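# Stow earphones in chest drawer and close it

## Task

Place the coiled earphones inside the small chest's open drawer, then push the drawer closed, with the chest still standing upright at the end.

## Robot and tools

Robot: two Franka FR3 seven-joint arms, left_arm and right_arm, each carrying a Robotiq 2F-140 gripper whose fingers can fold at a hinge, plus a wrist camera. The left arm sits on the +y side. Bases in the scene frame: left_arm at (-0.026, +0.384, +0.017) m, right_arm at (-0.059, -0.449, +0.017) m, each turned slightly about z. Cameras: cam_high (fixed, on a stand behind the arms), cam_left_wrist, cam_right_wrist, all 896x504.

Frames. Scene frame: origin at table height midway between the nominal bases, +z up, +x out over the table. Every hand pose, velocity and target an arm reports or takes is in that arm's own base frame. Fixed cameras and the table use the scene frame. The gripper's fingers point along its +z and open along its y. end_effector_position is the point between the pads when shut; fingertips extend about 33 mm past it at gaps up to 40 mm, only 9 mm when wide open.

The 18-number row (used by execute_actions and move): one flat list covering both arms, each number in [-1, 1]. Order: left dx, dy, dz, rx, ry, rz, left gripper position, force_limit, speed, then the same nine for the right arm. The six pose numbers are an offset, not a pose: measured from that arm's Hand target at the start of the action or move, along that arm's base axes; 1.0 equals 0.6 m for dx/dy/dz and 180 degrees for rx/ry/rz, which form one rotation vector turning about the Hand target's position. All six zero means hold or re-request the current Hand target. Gripper numbers are absolute settings: position +1 fully open (140 mm), about -0.8 pads touching, -1 closes until blocked; force_limit from -1 (about 14 N) to +1 (58 N); speed from -1 (about 30 mm/s) to +1 (250 mm/s); faster closes squeeze much harder. Always resend the last gripper numbers for an arm you are not changing, since 0 is a real command.

execute_actions(actions, cameras): actions is a list of actions, each a table of up to 15 rows (one row per 1/30 s step); a short table repeats its final row. Each row in an action counts from the same start pose, not the previous row, but each new action starts from the updated Hand target, so a repeated offset keeps moving. An empty list returns the state and all camera images.

move(target, speed, blend, blocking, cameras): straight-line path for each gripper toward one row, or a list of up to 15 rows; all rows are offsets from the same starting Hand targets. speed in m/s, 0.002 to 2, default 0.25 (one value or one per row). blend in metres rounds corners; 0 stops at each row. Paths end together, last at least 0.5 s and are cut at 10 s. No obstacle avoidance. The move: line reports the ending (done, off_target, moving, held, fault) and limits (paced = pose clipped, held = steps withheld). Faster moves lag and hit harder.

wait(seconds 0 to 10), stop() to brake a running move, zoom_image(camera, region [x0,y0,x1,y1] in pixels, at most 504 each way), clear_fault(arm) after a reported torque or force fault, read_manual(section) for licence text only, finished_scene(scene) with this scene's number, which ends it irrevocably.

Controller behaviour: each step the command is clipped to within 70 mm and 16 degrees of the measured pose, so one action may fall short. Hand target is the last clipped command; the gripper often rests a bit short of it, and only a new action (even zeros) asks again; if still short, send the gap as an offset. To release a push, command the target back past the gripper.

Result lines: end_effector_position (m) and quat_wxyz in the arm's base frame; object_status: 0 moving, 1 blocked while opening, 2 blocked while closing (a grip), 3 reached position or pads met (may or may not hold something). position_measured is in counts: 3 open, 75 about 100 mm, 139 about 60 mm, 200 about 20 mm, 230 pads touching. Joint torques and external joint torques per joint; flange force along the gripper's x y z (includes held weight, has error); Wrist depth as 7x7 median distances from about 60 mm, '-' for no value; step readings of hand position during action calls; MOTOR HOT warnings.

Gripping tips: close with position -1 and confirm status 2. Grip near the fingertip quarter; deeper grips let fingers fold and hold narrow things loosely. Fingers jammed tip-first into a surface fold quietly. To tighten, raise force_limit and change position to -0.98; to loosen, open and reclose slowly.

Avoid: faults from contact torque at the limits (85 N m big joints, 11 N m wrist and forearm roll) or 85 N net force, including held weight; joints passing their ranges or exceeding speed limits; the two grippers or cameras touching each other (the clearance check does not catch this, and a press between arms can fail the task); hard hits on the chest or table; dropping the earphones or releasing them while moving; anything leaving the table; tipping the chest; long stretched-out holds that overheat motors and brake an arm for 30-60 s. Large wrist turns can swing the elbow. Loose objects may get nudged occasionally.

Each tool is called after "Request:" as a command line: name --argument value for each argument, lists and objects as JSON in quotes; but a table of rows of numbers goes row by row, as --pt "numbers of a row", without its own name.

## Session

Request:
execute_actions --actions '[]'

Scene clock: 0.00 s.
left_arm: end_effector_position=(+0.4274, -0.2475, +0.1376) position_measured=3 object_status=3 end_effector_quat_wxyz=(-0.050, +0.219, +0.922, -0.314) | right_arm: end_effector_position=(+0.5438, +0.0718, +0.1622) position_measured=3 object_status=3 end_effector_quat_wxyz=(-0.026, +0.731, -0.671, +0.122)
Joint positions: left_arm=[-0.414 0.064 0.219 -2.309 -0.761 2.078 2.325] | right_arm=[0.131 -0.061 0.062 -2.365 -0.262 2.475 0.299]
Joint velocities: within noise
Joint torques (N m): no reading
External joint torques (N m): no reading
Flange force (N): no reading
Wrist depth (mm): cam_left_wrist=[594 476 371 304 258 223 196 / 749 531 400 325 272 235 204 / 820 594 439 349 289 245 214 / 968 118 471 373 308 137 217 / - 109 507 408 327 137 96 / - 217 256 373 352 295 101 / - 222 253 339 384 310 -] | cam_right_wrist=[347 331 314 300 287 274 263 / 359 342 324 310 296 282 270 / 374 355 335 319 303 290 278 / 386 124 347 329 314 138 283 / - 114 360 341 322 138 101 / - 391 373 351 334 320 96 / - 408 374 364 345 330 -]
Hand target: left_arm +0.4274, -0.2475, +0.1376; -0.050, +0.219, +0.922, -0.314 | right_arm +0.5438, +0.0718, +0.1622; -0.026, +0.731, -0.671, +0.122
Tool commands: left_gripper/position=+1.0 left_gripper/force_limit=+1.0 left_gripper/speed=+1.0 right_gripper/position=+1.0 right_gripper/force_limit=+1.0 right_gripper/speed=+1.0

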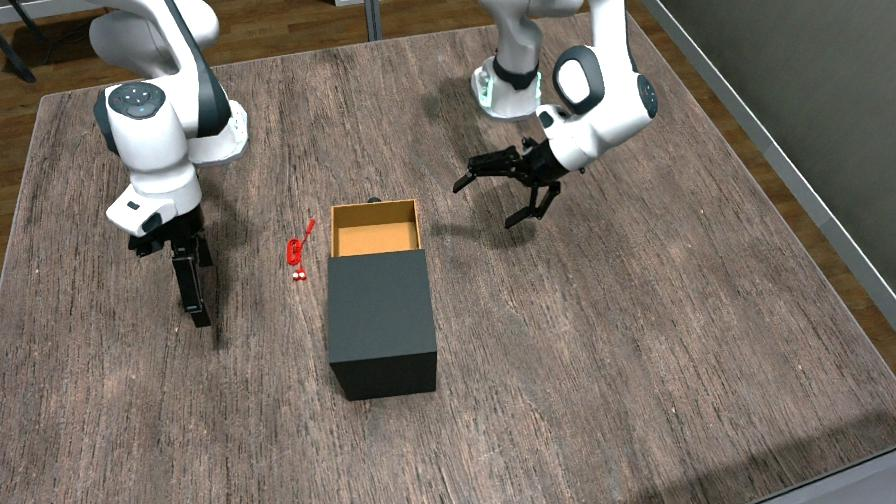

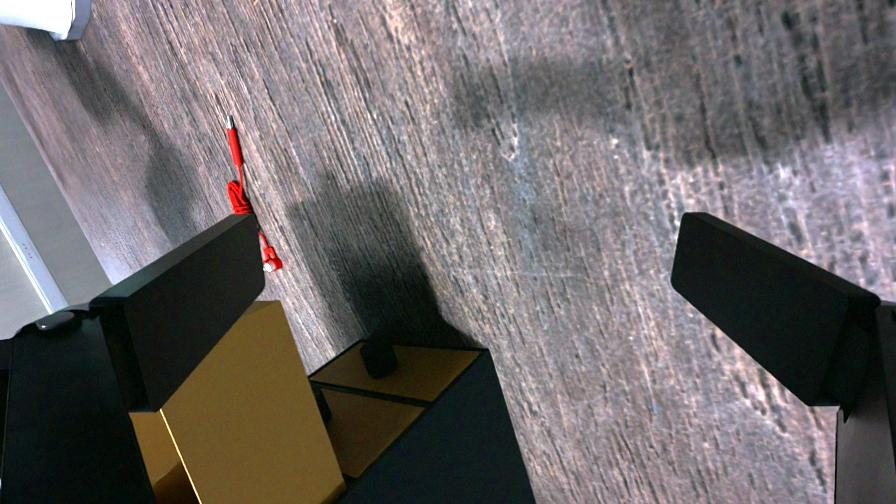

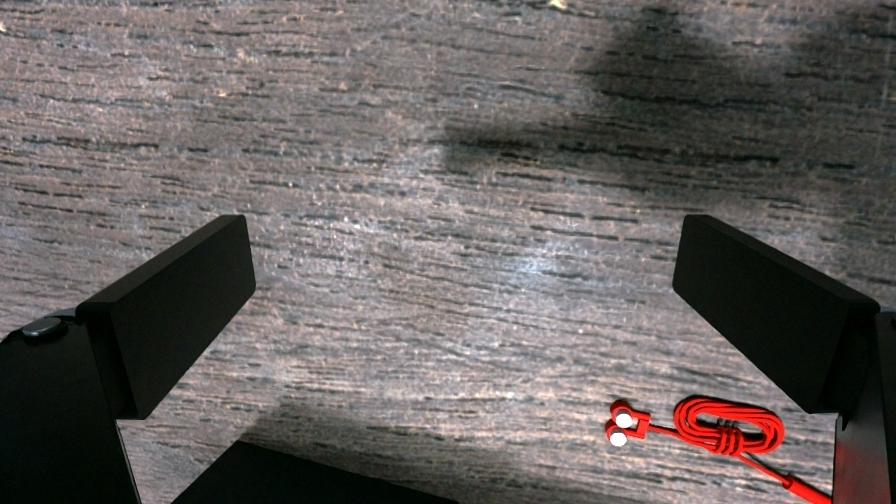

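Request:
zoom_image --camera "cam_high" --region '[240, 170, 480, 410]'

Request:
zoom_image --camera "cam_left_wrist" --region '[100, 90, 540, 504]'

Request:
zoom_image --camera "cam_right_wrist" --region '[560, 350, 896, 504]'

Scaled by 2.100 from the camera's 896x504 image, which has a finer 1280x720 frame.

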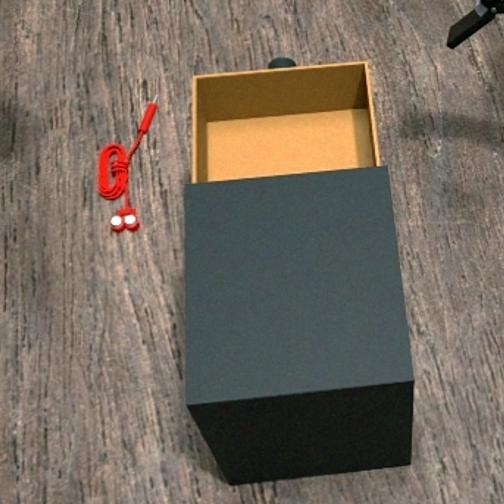

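Scaled by 1.145 from the camera's 896x504 image, which has a finer 1280x720 frame.

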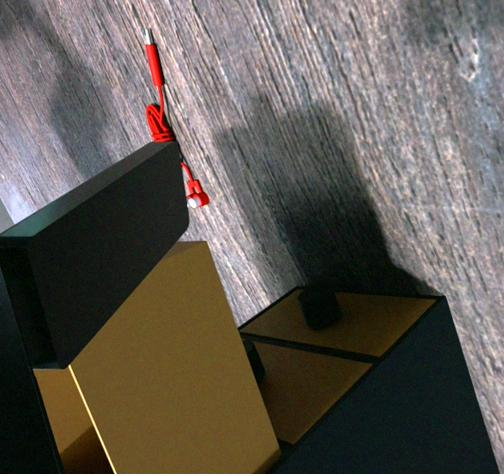

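Scaled by 1.500 from the camera's 896x504 image, which has a finer 1280x720 frame.

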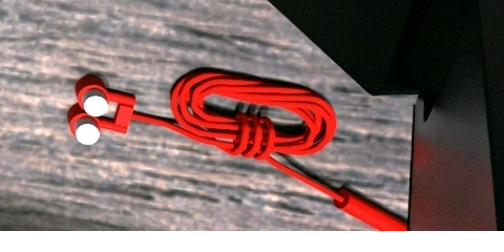

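Request:
move --target '[0,0,0,0,0,0,1,1,1,-0.3117,0.2183,0.0667,0.0915,0.0105,-0.5844,1,1,1]' --speed 0.4 --cameras '["all"]'

Scene clock: 11.27 s.
left_arm: end_effector_position=(+0.4274, -0.2475, +0.1376) position_measured=3 object_status=3 end_effector_quat_wxyz=(-0.050, +0.219, +0.922, -0.314) | right_arm: end_effector_position=(+0.3569, +0.2023, +0.2014) position_measured=3 object_status=3 end_effector_quat_wxyz=(+0.000, +0.090, +0.996, +0.000)
Joint positions: left_arm=[-0.414 0.064 0.219 -2.309 -0.761 2.078 2.325] | right_arm=[-0.107 -0.478 0.589 -2.525 0.3 2.099 2.025]
Joint velocities: left_arm=[within noise] | right_arm=[0 -0.001 0.001 -0.001 0 0 0.008]
Joint torques (N m): left_arm=[0.59 -28.67 0.31 20.88 0.05 1.09 -0.07] | right_arm=[-0.2 -11.97 -6.67 24.81 1.29 2.14 0.27]
External joint torques (N m): left_arm=[0.66 1.31 -0.02 0.28 0.06 0.1 -0.01] | right_arm=[-0.2 -1.12 0.51 1.82 0.54 -0.28 0.27]
Flange force (N): left_arm=[-4.0 3.1 0.9] | right_arm=[0.2 2.5 -4.7]
Wrist depth (mm): cam_left_wrist=[591 475 368 303 259 222 196 / 753 527 403 323 272 234 205 / 854 591 438 349 288 246 214 / 2360 118 480 375 307 137 218 / - 109 518 406 326 136 96 / - 216 256 375 357 295 - / - 221 252 350 383 312 -] | cam_right_wrist=[317 319 321 322 325 325 326 / 334 334 338 340 340 340 343 / 353 353 355 357 361 362 362 / 367 124 374 378 378 137 379 / - 114 399 400 401 129 101 / - 419 423 426 422 348 96 / - 449 452 455 449 308 -]
Hand target: left_arm +0.4274, -0.2475, +0.1376; -0.050, +0.219, +0.922, -0.314 | right_arm +0.3568, +0.2027, +0.2022; +0.000, +0.094, +0.996, +0.001
Off the commanded pose: left_arm 0.000 m, 0 deg | right_arm 0.001 m, 0 deg.
move: done; limits=paced

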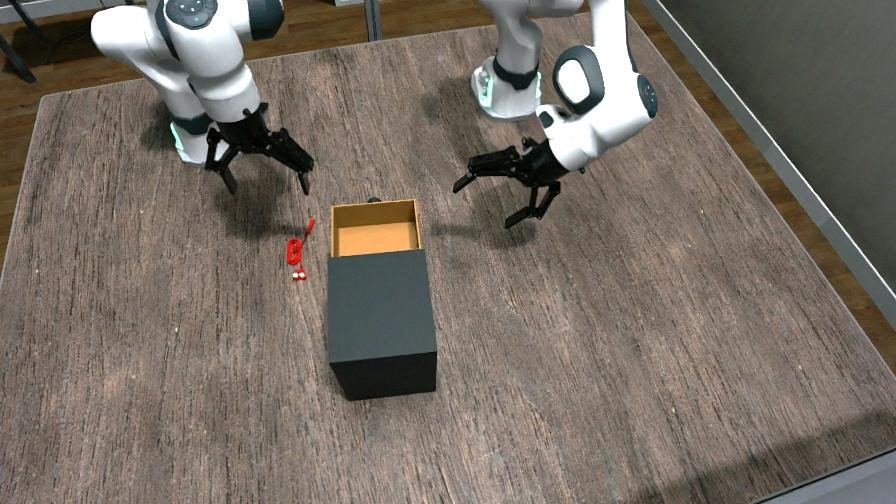

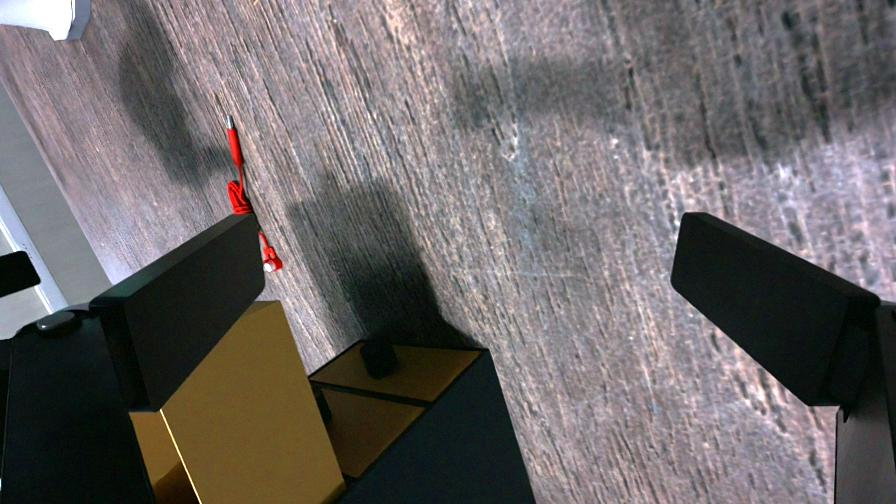

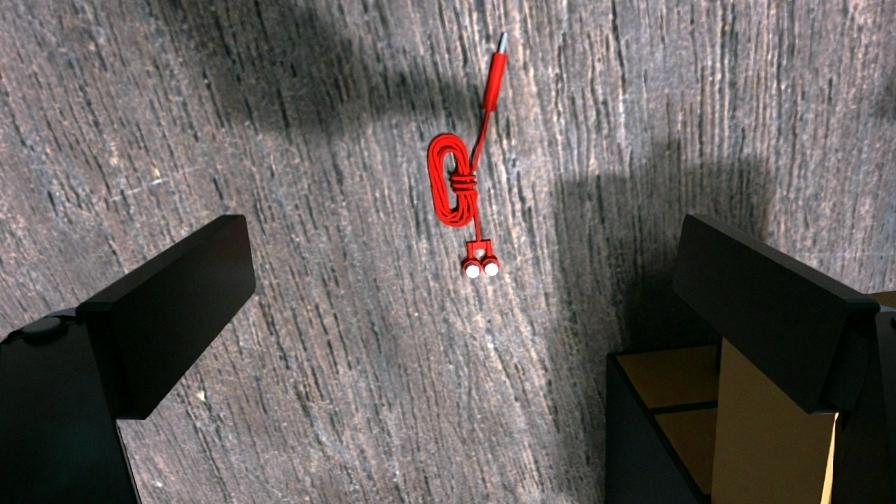

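Request:
zoom_image --camera "cam_right_wrist" --region '[370, 20, 570, 300]'

Request:
zoom_image --camera "cam_right_wrist" --region '[560, 280, 896, 504]'

Scaled by 1.800 from the camera's 896x504 image, which has a finer 1280x720 frame.

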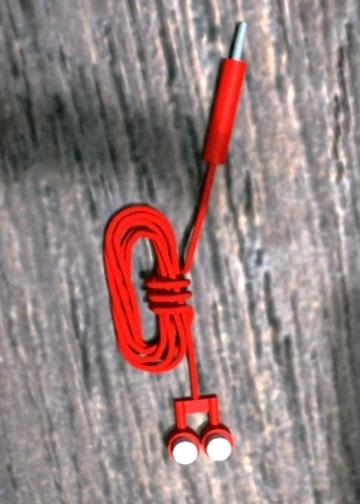

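Scaled by 1.500 from the camera's 896x504 image, which has a finer 1280x720 frame.

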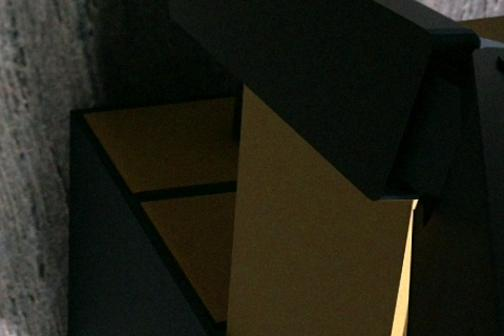

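Request:
move --target '[-0.243,-0.0025,0.137,0.206,-0.0328,0.1437,-1,-1,0,0.022,-0.126,-0.262,0,0,0.0333,-1,-1,0]' --speed 0.3 --cameras '["all"]'

Scene clock: 20.70 s.
left_arm: end_effector_position=(+0.2821, -0.2485, +0.2191) position_measured=233 object_status=3 end_effector_quat_wxyz=(+0.001, +0.005, +1.000, +0.002) | right_arm: end_effector_position=(+0.3692, +0.1277, +0.0452) position_measured=233 object_status=3 end_effector_quat_wxyz=(+0.000, +0.045, +0.999, +0.000)
Joint positions: left_arm=[-0.149 -0.616 -0.529 -2.585 -0.323 2.016 1.13] | right_arm=[-0.219 -0.151 0.583 -2.751 0.169 2.618 1.873]
Joint velocities: left_arm=[-0.001 0.003 -0.001 -0.001 -0.001 -0.002 -0.006] | right_arm=[within noise]
Joint torques (N m): left_arm=[1.16 -7.94 6.73 23.67 0.29 2.44 -0.21] | right_arm=[0.05 -16.77 -2.35 19.16 0.29 2.73 -0.18]
External joint torques (N m): left_arm=[1.27 0.56 -0.11 0.45 -0.41 -0.03 -0.21] | right_arm=[0.09 0.2 -0.26 0.96 -0.14 0.3 -0.18]
Flange force (N): left_arm=[-3.9 -2.5 -0.1] | right_arm=[-3.3 0.6 1.1]
Wrist depth (mm): cam_left_wrist=[342 343 346 345 347 346 346 / 364 362 365 367 365 368 368 / 388 390 387 391 391 391 391 / 408 414 414 116 411 416 420 / 442 438 86 80 85 440 450 / 462 - - - 68 73 480 / - - - - - - -] | cam_right_wrist=[176 177 178 178 179 179 181 / 184 185 187 188 188 189 190 / 194 195 196 198 197 197 201 / 205 206 207 124 207 210 212 / 217 216 - 88 88 221 225 / 228 - - - 70 - 237 / - - - - - - -]
Hand target: left_arm +0.2816, -0.2490, +0.2198; +0.001, -0.001, +1.000, +0.001 | right_arm +0.3700, +0.1271, +0.0450; +0.000, +0.042, +0.999, +0.001
Off the commanded pose: left_arm 0.001 m, 1 deg | right_arm 0.001 m, 0 deg.
move: done; limits=paced

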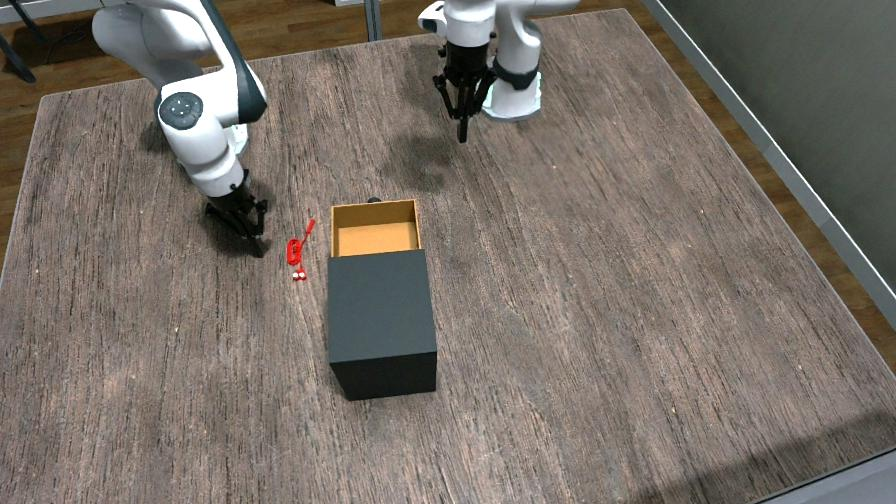

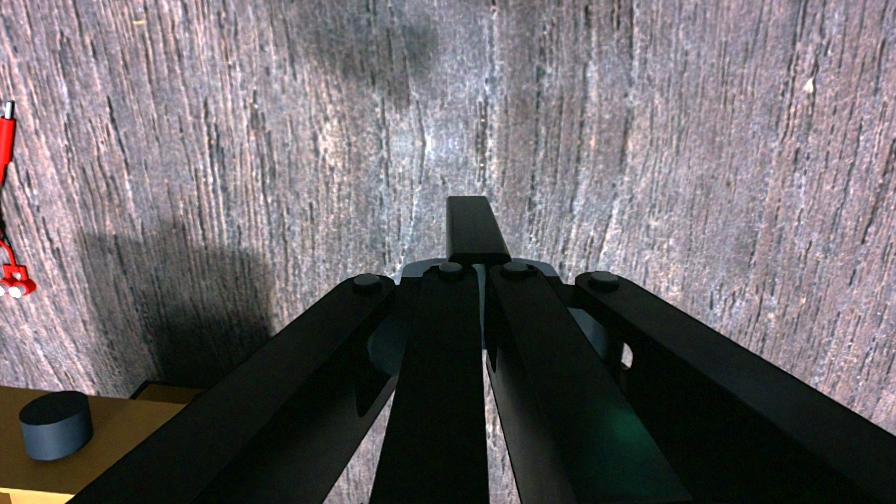

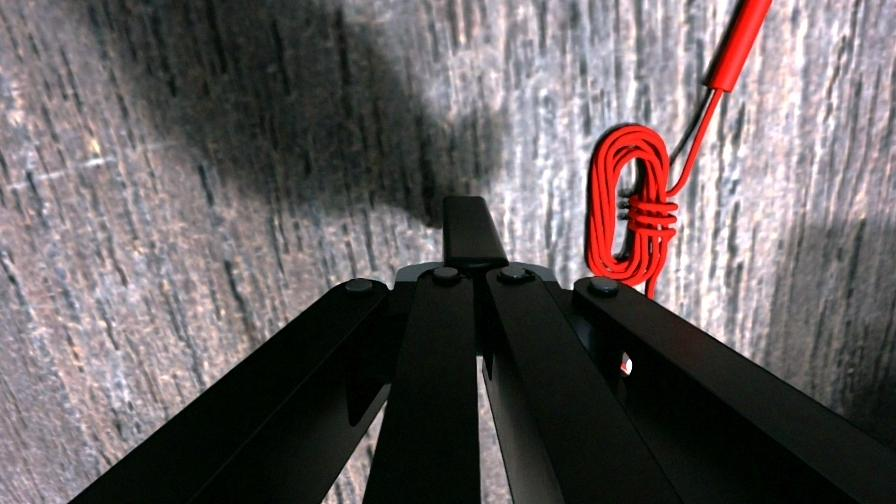

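Request:
move --pt "0 0 0 0 0 0 -1 -1 0 0 0 -0.0417 0 0 0 -1 -1 0" --pt "0 0 0 0 0 0 -1 -1 0 0 0 -0.0467 0 0 0 -1 -1 0" --speed '[0.15,0.01]' --blend '[0.003,0]'

Scene clock: 23.87 s.
left_arm: end_effector_position=(+0.2821, -0.2485, +0.2191) position_measured=233 object_status=3 end_effector_quat_wxyz=(+0.001, +0.003, +1.000, +0.002) | right_arm: end_effector_position=(+0.3666, +0.1265, +0.0166) position_measured=233 object_status=3 end_effector_quat_wxyz=(-0.004, +0.039, +0.999, -0.001)
Joint positions: left_arm=[-0.149 -0.616 -0.529 -2.585 -0.323 2.016 1.127] | right_arm=[-0.25 -0.049 0.595 -2.759 0.069 2.71 1.93]
Joint velocities: left_arm=[within noise] | right_arm=[-0.001 0.001 -0.001 0.001 0 0.001 0.006]
Joint torques (N m): left_arm=[0.67 -7.68 7.16 23.68 0.46 2.47 -0.22] | right_arm=[-0.59 -17.63 -0.77 18.36 0.14 3.68 0.2]
External joint torques (N m): left_arm=[0.69 0.73 0.24 0.52 -0.24 0 -0.22] | right_arm=[-0.56 0.75 -0.06 1.76 -0.21 1.27 0.2]
Flange force (N): left_arm=[-3.9 -2.4 -0.4] | right_arm=[-8.2 3.2 9.4]
Wrist depth (mm): cam_left_wrist=[341 343 343 346 346 348 347 / 364 364 365 365 368 367 369 / 385 388 390 389 389 390 390 / 410 411 417 116 412 416 421 / 442 436 87 80 85 441 451 / 461 - - - 68 73 475 / - - - - - - -] | cam_right_wrist=[150 151 152 152 153 153 154 / 158 158 159 160 161 161 162 / 166 167 167 168 169 168 170 / 175 176 176 136 176 179 180 / 185 184 - 88 88 190 191 / 195 - - - 70 - 201 / - - - - - - -]
Hand target: left_arm +0.2816, -0.2490, +0.2198; +0.001, -0.001, +1.000, +0.001 | right_arm +0.3700, +0.1271, +0.0170; +0.000, +0.042, +0.999, +0.001
Off the commanded pose: left_arm 0.001 m, 0 deg | right_arm 0.003 m, 1 deg.
move: done; blend cut to 0.0015 m at target 1

Request:
move --pt "0 0 0 0 0 0 -1 -1 0 0 0 0.075 0 0 0 0.05 -0.5 0" --pt "0 0 0 0 0 0 -1 -1 0 0.0033 0.1165 0.06 0 0 0 0.05 -0.5 0" --speed '[0.2,0.25]' --blend '[0.01,0]' --cameras '["cam_right_wrist"]'

Scene clock: 27.03 s.
left_arm: end_effector_position=(+0.2821, -0.2485, +0.2191) position_measured=233 object_status=3 end_effector_quat_wxyz=(+0.001, +0.003, +1.000, +0.002) | right_arm: end_effector_position=(+0.3724, +0.1971, +0.0533) position_measured=123 object_status=3 end_effector_quat_wxyz=(+0.001, +0.040, +0.999, +0.001)
Joint positions: left_arm=[-0.149 -0.616 -0.529 -2.585 -0.323 2.016 1.127] | right_arm=[-0.196 -0.094 0.699 -2.657 0.116 2.586 2.053]
Joint velocities: left_arm=[within noise] | right_arm=[0 0 -0.001 -0.001 -0.001 0 0.007]
Joint torques (N m): left_arm=[0.65 -7.71 7.18 23.69 0.47 2.46 -0.18] | right_arm=[-0.18 -17.2 -1 20.32 0.33 2.17 0.24]
External joint torques (N m): left_arm=[0.72 0.74 0.3 0.54 -0.23 -0.01 -0.18] | right_arm=[-0.16 0.21 0.61 1.48 -0.13 -0.29 0.24]
Flange force (N): left_arm=[-4.0 -2.2 -0.4] | right_arm=[-5.3 4.7 0.7]
Wrist depth (mm): cam_left_wrist=[341 344 345 345 346 347 348 / 365 365 364 367 369 367 370 / 389 387 388 388 393 391 393 / 411 413 412 116 411 417 420 / 442 437 86 80 85 440 450 / 462 - - - 68 73 479 / - - - - - - -] | cam_right_wrist=[182 184 185 186 187 187 188 / 192 193 194 195 197 197 198 / 202 203 205 204 205 208 209 / 211 214 210 220 213 220 222 / - 84 122 228 222 88 230 / - - 244 245 247 - - / - - 261 263 263 - -]
Hand target: left_arm +0.2816, -0.2490, +0.2198; +0.001, -0.001, +1.000, +0.001 | right_arm +0.3720, +0.1970, +0.0530; +0.000, +0.042, +0.999, +0.001
Off the commanded pose: left_arm 0.001 m, 0 deg | right_arm 0.001 m, 0 deg.
move: done
Images, in order (width x height): cam_right_wrist 896x504.

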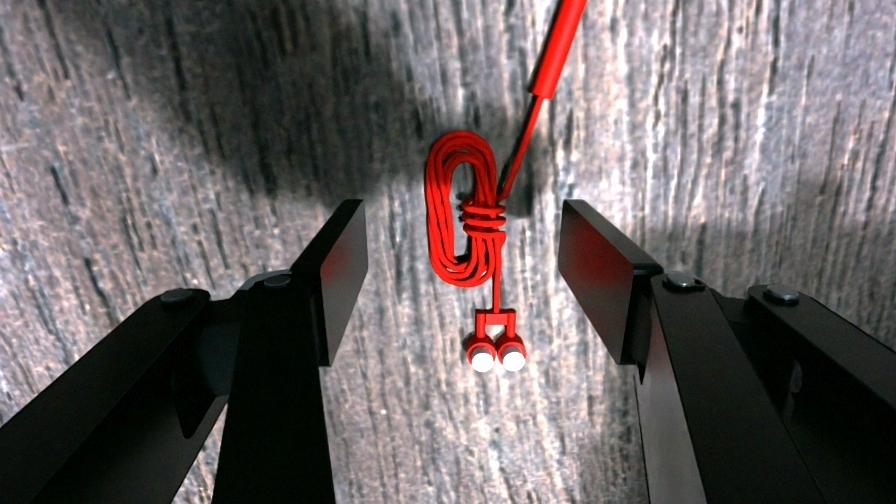

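Request:
move --pt "0 0 0 0 0 0 -1 -1 0 0 0 -0.0575 0 0 0 0.05 -0.5 0" --pt "0 0 0 0 0 0 -1 -1 0 0 0 -0.0575 0 0 0 -1 -0.5 -1" --speed '[0.1,0.1]' --cameras '["cam_right_wrist"]'

Scene clock: 31.67 s.
left_arm: end_effector_position=(+0.2821, -0.2485, +0.2191) position_measured=233 object_status=3 end_effector_quat_wxyz=(+0.001, +0.003, +1.000, +0.002) | right_arm: end_effector_position=(+0.3715, +0.1965, +0.0186) position_measured=213 object_status=0 end_effector_quat_wxyz=(+0.000, +0.041, +0.999, +0.000)
Joint positions: left_arm=[-0.149 -0.616 -0.529 -2.585 -0.323 2.016 1.127] | right_arm=[-0.217 0.034 0.695 -2.664 -0.048 2.689 2.173]
Joint torques (N m): left_arm=[0.69 -7.74 7.14 23.67 0.46 2.47 -0.21] | right_arm=[0.53 -19.12 0.88 18.08 0.27 2.74 0.22]
External joint torques (N m): left_arm=[0.66 0.54 0.18 0.64 -0.24 0.02 -0.21] | right_arm=[0.64 0.29 0.41 1.05 -0.11 0.31 0.22]
Flange force (N): left_arm=[-3.5 -2.3 -0.7] | right_arm=[-3.1 4.2 3.2]
Wrist depth (mm): cam_left_wrist=[342 344 345 345 346 348 348 / 363 364 364 366 365 367 368 / 384 390 390 389 390 393 391 / 412 412 412 116 413 416 421 / 446 437 87 80 85 443 451 / 465 - - - 68 73 477 / - - - - - - -] | cam_right_wrist=[151 152 153 154 154 155 157 / 159 160 161 161 162 163 164 / 167 169 169 167 171 172 173 / 177 178 177 123 178 182 183 / 188 186 - 94 94 188 194 / 197 - - - 67 - 204 / - - - - - 72 -]
Hand target: left_arm +0.2816, -0.2490, +0.2198; +0.001, -0.001, +1.000, +0.001 | right_arm +0.3720, +0.1970, +0.0185; +0.000, +0.042, +0.999, +0.001
Off the commanded pose: left_arm 0.001 m, 0 deg | right_arm 0.001 m, 0 deg.
move: done
Images, in order (width x height): cam_right_wrist 896x504.

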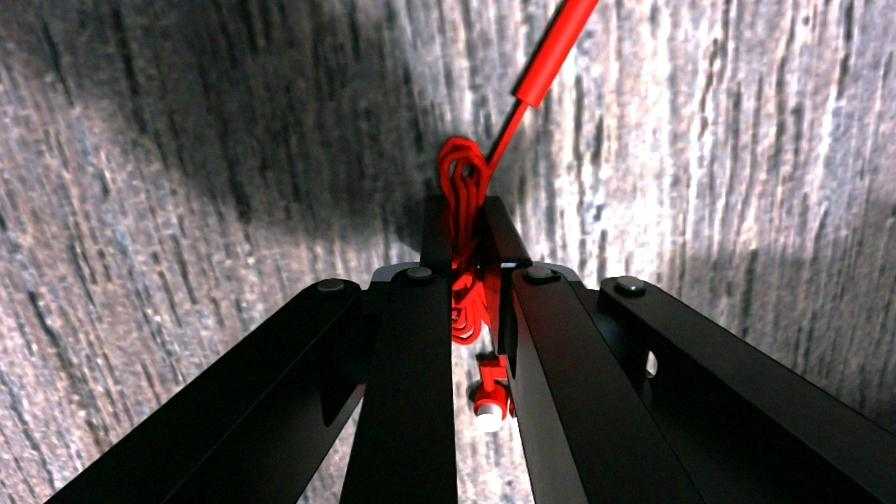

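Request:
wait --seconds 0.7

Scene clock: 32.50 s.
left_arm: end_effector_position=(+0.2821, -0.2485, +0.2191) position_measured=233 object_status=3 end_effector_quat_wxyz=(+0.001, +0.003, +1.000, +0.002) | right_arm: end_effector_position=(+0.3715, +0.1965, +0.0186) position_measured=213 object_status=2 end_effector_quat_wxyz=(+0.000, +0.041, +0.999, +0.000)
Joint positions: left_arm=[-0.149 -0.616 -0.529 -2.585 -0.323 2.016 1.127] | right_arm=[-0.217 0.034 0.695 -2.664 -0.048 2.689 2.173]
Joint torques (N m): left_arm=[0.67 -7.7 7.16 23.65 0.48 2.46 -0.19] | right_arm=[0.5 -19.06 0.86 18.08 0.28 2.72 0.19]
External joint torques (N m): left_arm=[0.7 0.73 0.25 0.55 -0.23 0 -0.19] | right_arm=[0.5 0.36 0.28 1.09 -0.1 0.3 0.19]
Flange force (N): left_arm=[-4.0 -2.3 -0.4] | right_arm=[-3.6 4.0 3.4]
Wrist depth (mm): cam_left_wrist=[343 342 345 346 346 345 349 / 365 364 366 367 367 368 370 / 385 389 387 389 388 390 391 / 412 412 417 116 411 418 419 / 444 439 87 80 85 442 447 / 463 - - - 68 73 477 / - - - - - - -] | cam_right_wrist=[152 152 153 154 153 155 157 / 159 160 161 162 162 163 164 / 167 169 170 167 171 172 172 / 177 178 177 123 178 182 183 / 188 186 - 94 94 188 194 / 197 - - - 67 - 204 / - - - - - 72 -]
Hand target: left_arm +0.2816, -0.2490, +0.2198; +0.001, -0.001, +1.000, +0.001 | right_arm +0.3720, +0.1970, +0.0185; +0.000, +0.042, +0.999, +0.001
Tool commands: left_gripper/position=-1.0 left_gripper/force_limit=-1.0 left_gripper/speed=+0.0 right_gripper/position=-1.0 right_gripper/force_limit=-0.5 right_gripper/speed=-1.0
Off the commanded pose: left_arm 0.001 m, 0 deg | right_arm 0.001 m, 0 deg.
wait: 0.70 s; at rest by 0.03 s

Request:
move --target '[0,0,0,0,0,0,-1,-1,0,0,0,0.536,0,0,0,-1,-0.5,-1]' --speed 0.25 --cameras '["all"]'

Scene clock: 35.10 s.
left_arm: end_effector_position=(+0.2821, -0.2485, +0.2191) position_measured=233 object_status=3 end_effector_quat_wxyz=(+0.001, +0.003, +1.000, +0.002) | right_arm: end_effector_position=(+0.3723, +0.1977, +0.3400) position_measured=213 object_status=2 end_effector_quat_wxyz=(+0.001, +0.045, +0.999, +0.002)
Joint positions: left_arm=[-0.149 -0.616 -0.529 -2.585 -0.323 2.016 1.127] | right_arm=[-0.086 -0.503 0.461 -2.207 0.222 1.748 1.947]
Joint velocities: left_arm=[within noise] | right_arm=[-0.001 0 0 0.001 0.001 -0.003 0.001]
Joint torques (N m): left_arm=[0.63 -7.71 7.11 23.64 0.45 2.44 -0.17] | right_arm=[0.68 -11.55 -6.96 25.85 0.74 2.2 -0.25]
External joint torques (N m): left_arm=[0.63 0.69 0.18 0.51 -0.26 -0.02 -0.17] | right_arm=[0.72 -0.04 0.08 1.88 -0.1 -0.23 -0.25]
Flange force (N): left_arm=[-3.6 -2.3 -0.4] | right_arm=[-3.2 2.4 -5.2]
Wrist depth (mm): cam_left_wrist=[343 343 345 346 348 348 346 / 364 364 367 364 366 368 367 / 385 387 388 389 390 392 391 / 413 414 413 116 411 418 419 / 442 436 86 80 85 442 451 / 461 - - - 68 73 478 / - - - - - - -] | cam_right_wrist=[443 445 448 449 453 454 456 / 464 466 470 478 476 477 480 / 492 495 493 161 501 501 504 / 514 521 517 119 518 341 332 / 549 544 - 88 94 372 369 / 575 - - - 67 - 335 / - - - - - 72 -]
Hand target: left_arm +0.2816, -0.2490, +0.2198; +0.001, -0.001, +1.000, +0.001 | right_arm +0.3720, +0.1970, +0.3401; +0.000, +0.042, +0.999, +0.001
Off the commanded pose: left_arm 0.001 m, 0 deg | right_arm 0.001 m, 0 deg.
move: done

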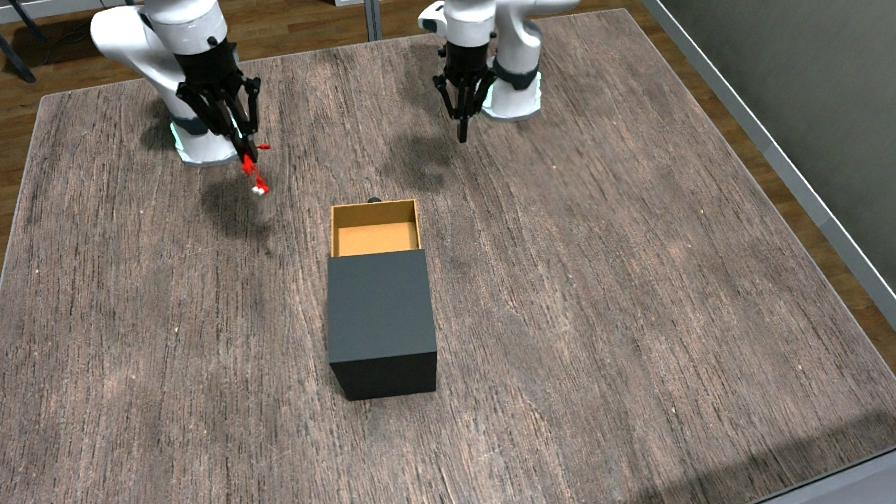

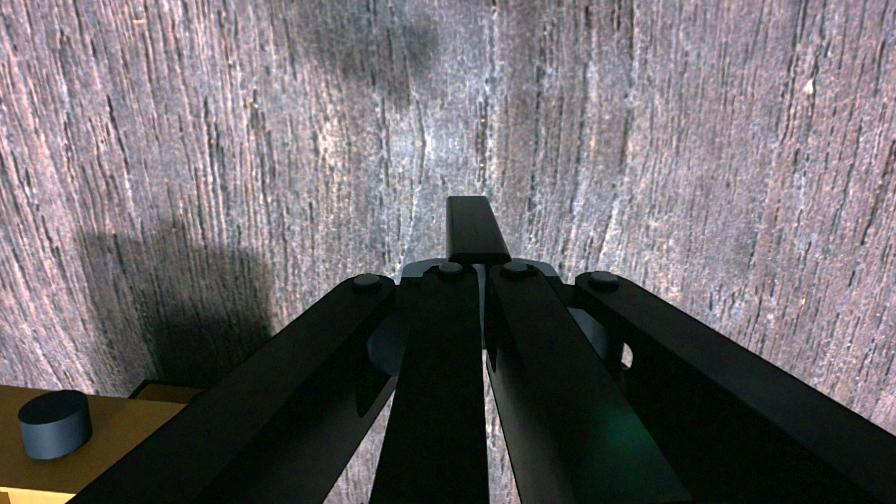

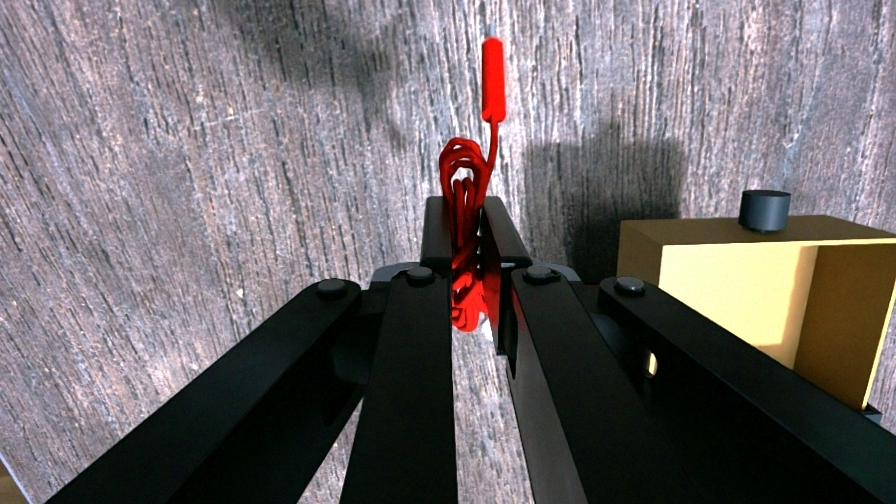

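Request:
move --target '[0,0,0,0,0,0,-1,-1,0,0.2083,0.315,0.1,0,0,0,-1,-0.5,-1]' --speed 0.25 --cameras '["all"]'

Scene clock: 39.93 s.
left_arm: end_effector_position=(+0.2821, -0.2485, +0.2191) position_measured=233 object_status=3 end_effector_quat_wxyz=(+0.001, +0.003, +1.000, +0.002) | right_arm: end_effector_position=(+0.4967, +0.3868, +0.4005) position_measured=213 object_status=2 end_effector_quat_wxyz=(+0.000, +0.039, +0.999, +0.002)
Joint positions: left_arm=[-0.149 -0.616 -0.529 -2.585 -0.323 2.016 1.127] | right_arm=[0.111 0.321 0.706 -1.256 -0.205 1.509 2.425]
Joint velocities: left_arm=[within noise] | right_arm=[0.001 0 -0.001 -0.002 0.001 0 0.006]
Joint torques (N m): left_arm=[0.71 -7.71 7.17 23.7 0.46 2.46 -0.19] | right_arm=[0.98 -35.2 5.9 24.68 0.84 2.25 0.26]
External joint torques (N m): left_arm=[0.77 0.66 0.3 0.59 -0.24 0 -0.19] | right_arm=[0.88 -0.11 -0.28 1.84 -0.07 -0.2 0.25]
Flange force (N): left_arm=[-3.9 -2.2 -0.6] | right_arm=[-9.5 10.6 -9.4]
Wrist depth (mm): cam_left_wrist=[343 343 344 345 346 347 348 / 362 365 365 366 366 368 368 / 384 387 388 390 388 393 391 / 412 413 417 116 408 416 415 / 443 436 86 80 85 444 449 / 463 - - - 68 73 475 / - - - - - - -] | cam_right_wrist=[495 497 498 493 499 504 508 / 518 520 525 373 379 532 530 / 548 549 552 163 401 563 561 / 581 583 582 123 405 594 595 / 615 607 - 88 94 615 635 / 643 - - - 67 - 667 / - - - - - 72 -]
Hand target: left_arm +0.2816, -0.2490, +0.2198; +0.001, -0.001, +1.000, +0.001 | right_arm +0.4970, +0.3860, +0.4001; +0.000, +0.042, +0.999, +0.001
Off the commanded pose: left_arm 0.001 m, 0 deg | right_arm 0.001 m, 0 deg.
move: done

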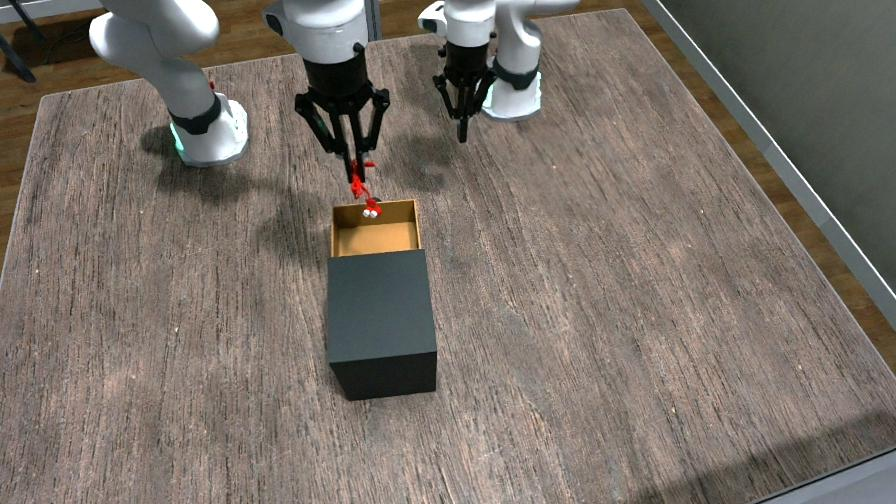

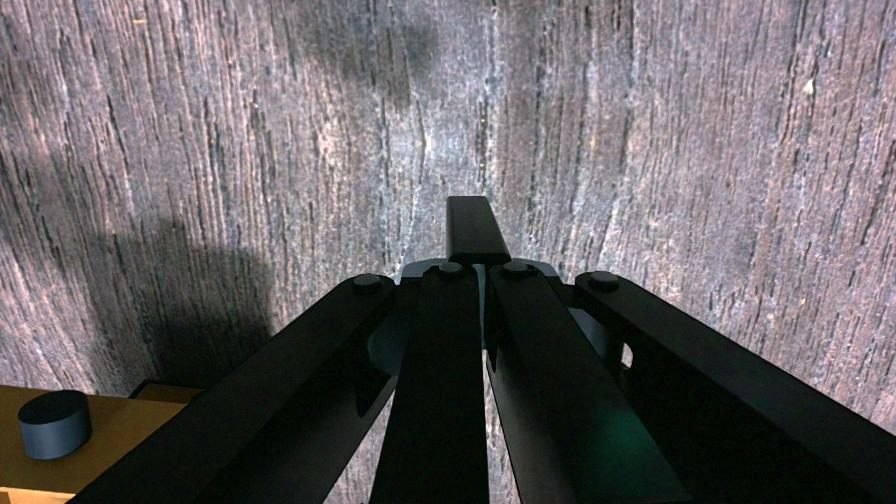

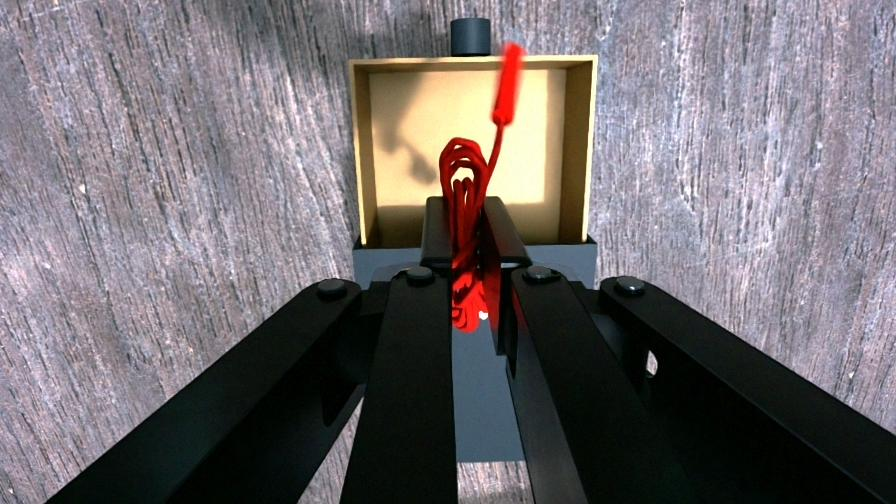

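Request:
move --target '[0,0,0,0,0,0,-1,-1,0,0.007,0.023,-0.1,0,0,0.3333,-1,-0.5,-1]' --speed 0.4 --cameras '["cam_high","cam_right_wrist"]'

Scene clock: 45.63 s.
left_arm: end_effector_position=(+0.2821, -0.2485, +0.2191) position_measured=233 object_status=3 end_effector_quat_wxyz=(+0.001, +0.003, +1.000, +0.002) | right_arm: end_effector_position=(+0.5003, +0.3997, +0.3405) position_measured=213 object_status=2 end_effector_quat_wxyz=(-0.001, -0.460, +0.888, +0.001)
Joint positions: left_arm=[-0.149 -0.616 -0.529 -2.585 -0.323 2.016 1.127] | right_arm=[-0.122 0.432 1.033 -1.395 -0.366 1.621 1.504]
Joint velocities: left_arm=[within noise] | right_arm=[0 0 -0.001 -0.001 0 0 -0.006]
Joint torques (N m): left_arm=[0.63 -7.71 7.13 23.66 0.49 2.47 -0.19] | right_arm=[-0.28 -32.08 11.72 23.26 0.69 2.78 -0.21]
External joint torques (N m): left_arm=[0.69 0.74 0.24 0.44 -0.21 -0.01 -0.19] | right_arm=[-0.11 -0.21 0.82 0.79 -0.12 0.35 -0.21]
Flange force (N): left_arm=[-3.8 -2.2 -0.2] | right_arm=[-0.6 -0.5 -1.3]
Wrist depth (mm): cam_left_wrist=[344 343 346 345 346 347 349 / 364 364 363 367 368 368 370 / 387 387 387 391 391 392 391 / 412 414 413 116 409 417 419 / 441 435 86 80 85 441 451 / 460 - - - 68 73 478 / - - - - - - -] | cam_right_wrist=[441 441 444 305 448 453 453 / 463 464 313 - 310 476 479 / 485 253 256 320 346 500 503 / 268 263 265 123 341 530 535 / 281 - - 88 94 555 568 / 565 - - - 67 - 598 / - - - - - 72 -]
Hand target: left_arm +0.2816, -0.2490, +0.2198; +0.001, -0.001, +1.000, +0.001 | right_arm +0.5012, +0.3998, +0.3401; +0.000, -0.463, +0.886, +0.001
Off the commanded pose: left_arm 0.001 m, 0 deg | right_arm 0.001 m, 0 deg.
move: done
Images, in order (width x height): cam_high 896x504, cam_right_wrist 896x504.

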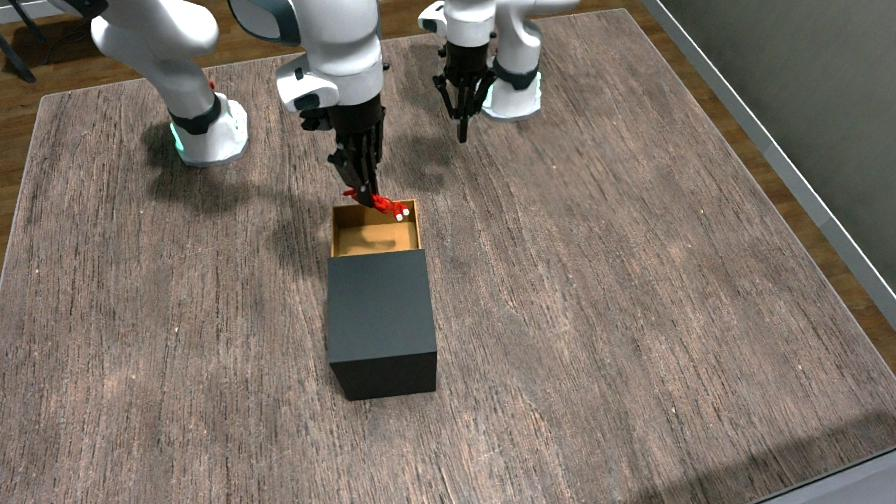

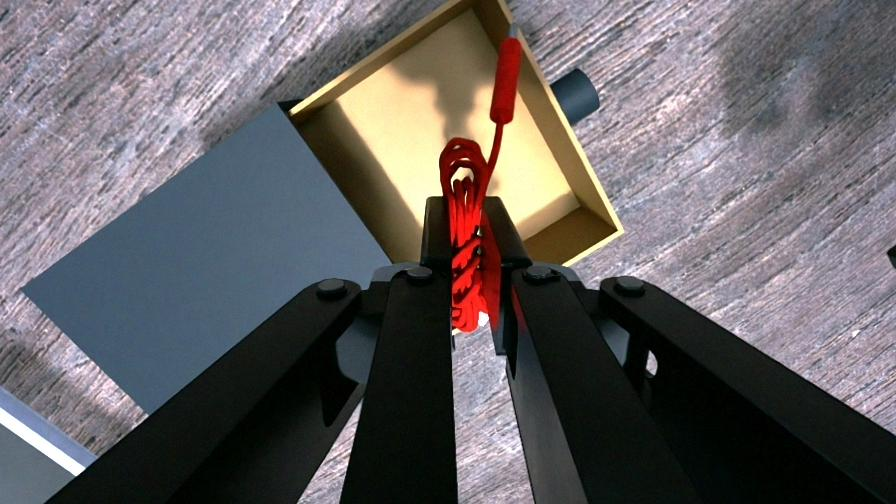

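Request:
move --pt "0 0 0 0 0 0 -1 -1 0 0.0067 0 -0.15 0 0 0.0667 -1 -0.5 -1" --pt "0 0 0 0 0 0 -1 -1 0 0.0067 0 -0.2518 0 0 0.0667 -1 -0.5 -1" --speed '[0.2,0.1]' --blend '[0.01,0]' --cameras '["cam_high","cam_right_wrist"]'

Scene clock: 56.43 s.
left_arm: end_effector_position=(+0.2821, -0.2485, +0.2191) position_measured=233 object_status=3 end_effector_quat_wxyz=(+0.001, +0.003, +1.000, +0.002) | right_arm: end_effector_position=(+0.5047, +0.3991, +0.1894) position_measured=213 object_status=2 end_effector_quat_wxyz=(-0.002, -0.554, +0.833, +0.001)
Joint positions: left_arm=[-0.149 -0.616 -0.529 -2.585 -0.323 2.016 1.127] | right_arm=[-0.195 0.538 1.039 -1.702 -0.493 1.948 1.369]
Joint velocities: left_arm=[within noise] | right_arm=[0 -0.001 -0.001 -0.001 0 0.004 0.001]
Joint torques (N m): left_arm=[0.65 -7.71 7.15 23.68 0.47 2.46 -0.21] | right_arm=[1.05 -33.04 14.45 22.27 0.63 2.8 0.08]
External joint torques (N m): left_arm=[0.68 0.65 0.26 0.57 -0.23 0 -0.21] | right_arm=[0.99 -0.68 -0.03 0.72 -0.12 0.39 0.08]
Flange force (N): left_arm=[-3.7 -2.2 -0.6] | right_arm=[-4.5 -0.7 -0.3]
Wrist depth (mm): cam_left_wrist=[342 347 347 345 346 349 348 / 364 365 364 365 368 367 368 / 384 384 390 388 393 391 393 / 411 415 412 116 411 417 421 / 439 437 86 80 85 439 448 / 465 - - - 68 73 481 / - - - - - - -] | cam_right_wrist=[297 109 150 163 162 126 313 / - 164 167 170 174 134 329 / - 169 175 176 183 137 348 / - 106 183 123 191 153 370 / - 110 - 88 94 135 392 / 115 - - - 67 - 413 / - - - - - 72 -]
Hand target: left_arm +0.2816, -0.2490, +0.2198; +0.001, -0.001, +1.000, +0.001 | right_arm +0.5052, +0.3998, +0.1890; +0.000, -0.553, +0.833, +0.001
Off the commanded pose: left_arm 0.001 m, 0 deg | right_arm 0.001 m, 0 deg.
move: done
Images, in order (width x height): cam_high 896x504, cam_right_wrist 896x504.

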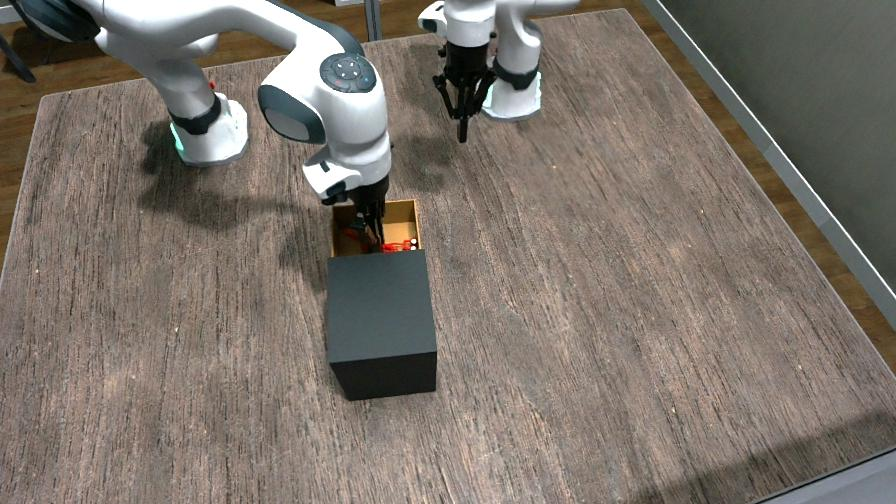

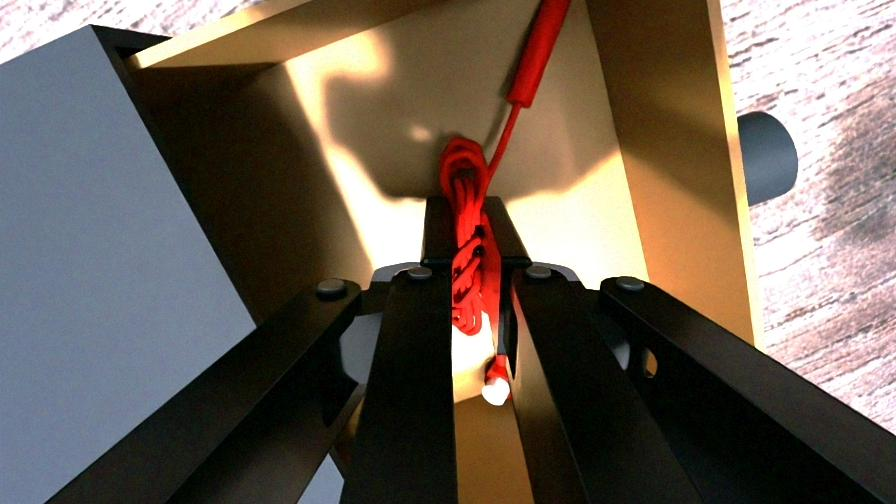

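Request:
move --target '[0,0,0,0,0,0,-1,-1,0,0,0,0,0,0,0,-0.28,-0.5,-0.7]' --cameras '["cam_right_wrist"]'

Scene clock: 58.40 s.
left_arm: end_effector_position=(+0.2821, -0.2485, +0.2191) position_measured=233 object_status=3 end_effector_quat_wxyz=(+0.001, +0.003, +1.000, +0.002) | right_arm: end_effector_position=(+0.5048, +0.3995, +0.1894) position_measured=164 object_status=0 end_effector_quat_wxyz=(-0.001, -0.554, +0.833, +0.001)
Joint positions: left_arm=[-0.149 -0.616 -0.529 -2.585 -0.323 2.016 1.127] | right_arm=[-0.195 0.538 1.039 -1.702 -0.493 1.949 1.369]
Joint torques (N m): left_arm=[0.65 -7.75 7.18 23.64 0.46 2.46 -0.22] | right_arm=[0.97 -33.06 14.34 22.36 0.72 2.76 0.12]
External joint torques (N m): left_arm=[0.62 0.66 0.2 0.51 -0.25 -0.02 -0.22] | right_arm=[1.08 -0.66 -0.05 0.73 -0.02 0.33 0.12]
Flange force (N): left_arm=[-3.5 -2.3 -0.4] | right_arm=[-4.9 -0.8 -0.5]
Wrist depth (mm): cam_left_wrist=[342 343 346 346 345 348 346 / 362 365 363 367 366 367 370 / 385 387 388 389 390 389 391 / 412 410 412 116 412 418 419 / 443 438 86 80 85 442 448 / 459 - - - 68 73 476 / - - - - - - -] | cam_right_wrist=[296 115 152 163 162 126 313 / - 164 167 170 173 133 329 / - 169 175 177 181 136 349 / - 106 181 187 143 148 368 / - 78 94 200 120 93 387 / - - - 206 - 74 - / - - - 177 - - -]
Hand target: left_arm +0.2816, -0.2490, +0.2198; +0.001, -0.001, +1.000, +0.001 | right_arm +0.5052, +0.3998, +0.1890; +0.000, -0.553, +0.833, +0.001
Off the commanded pose: left_arm 0.001 m, 0 deg | right_arm 0.001 m, 0 deg.
move: done
Images, in order (width x height): cam_right_wrist 896x504.

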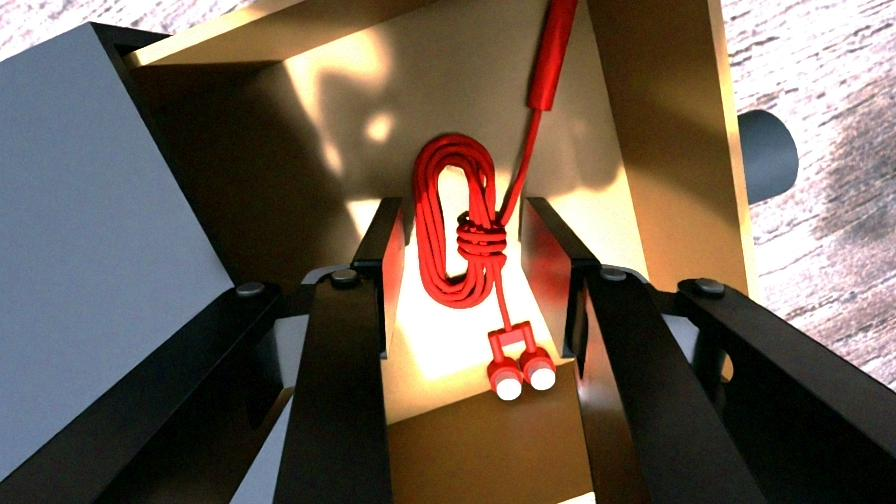

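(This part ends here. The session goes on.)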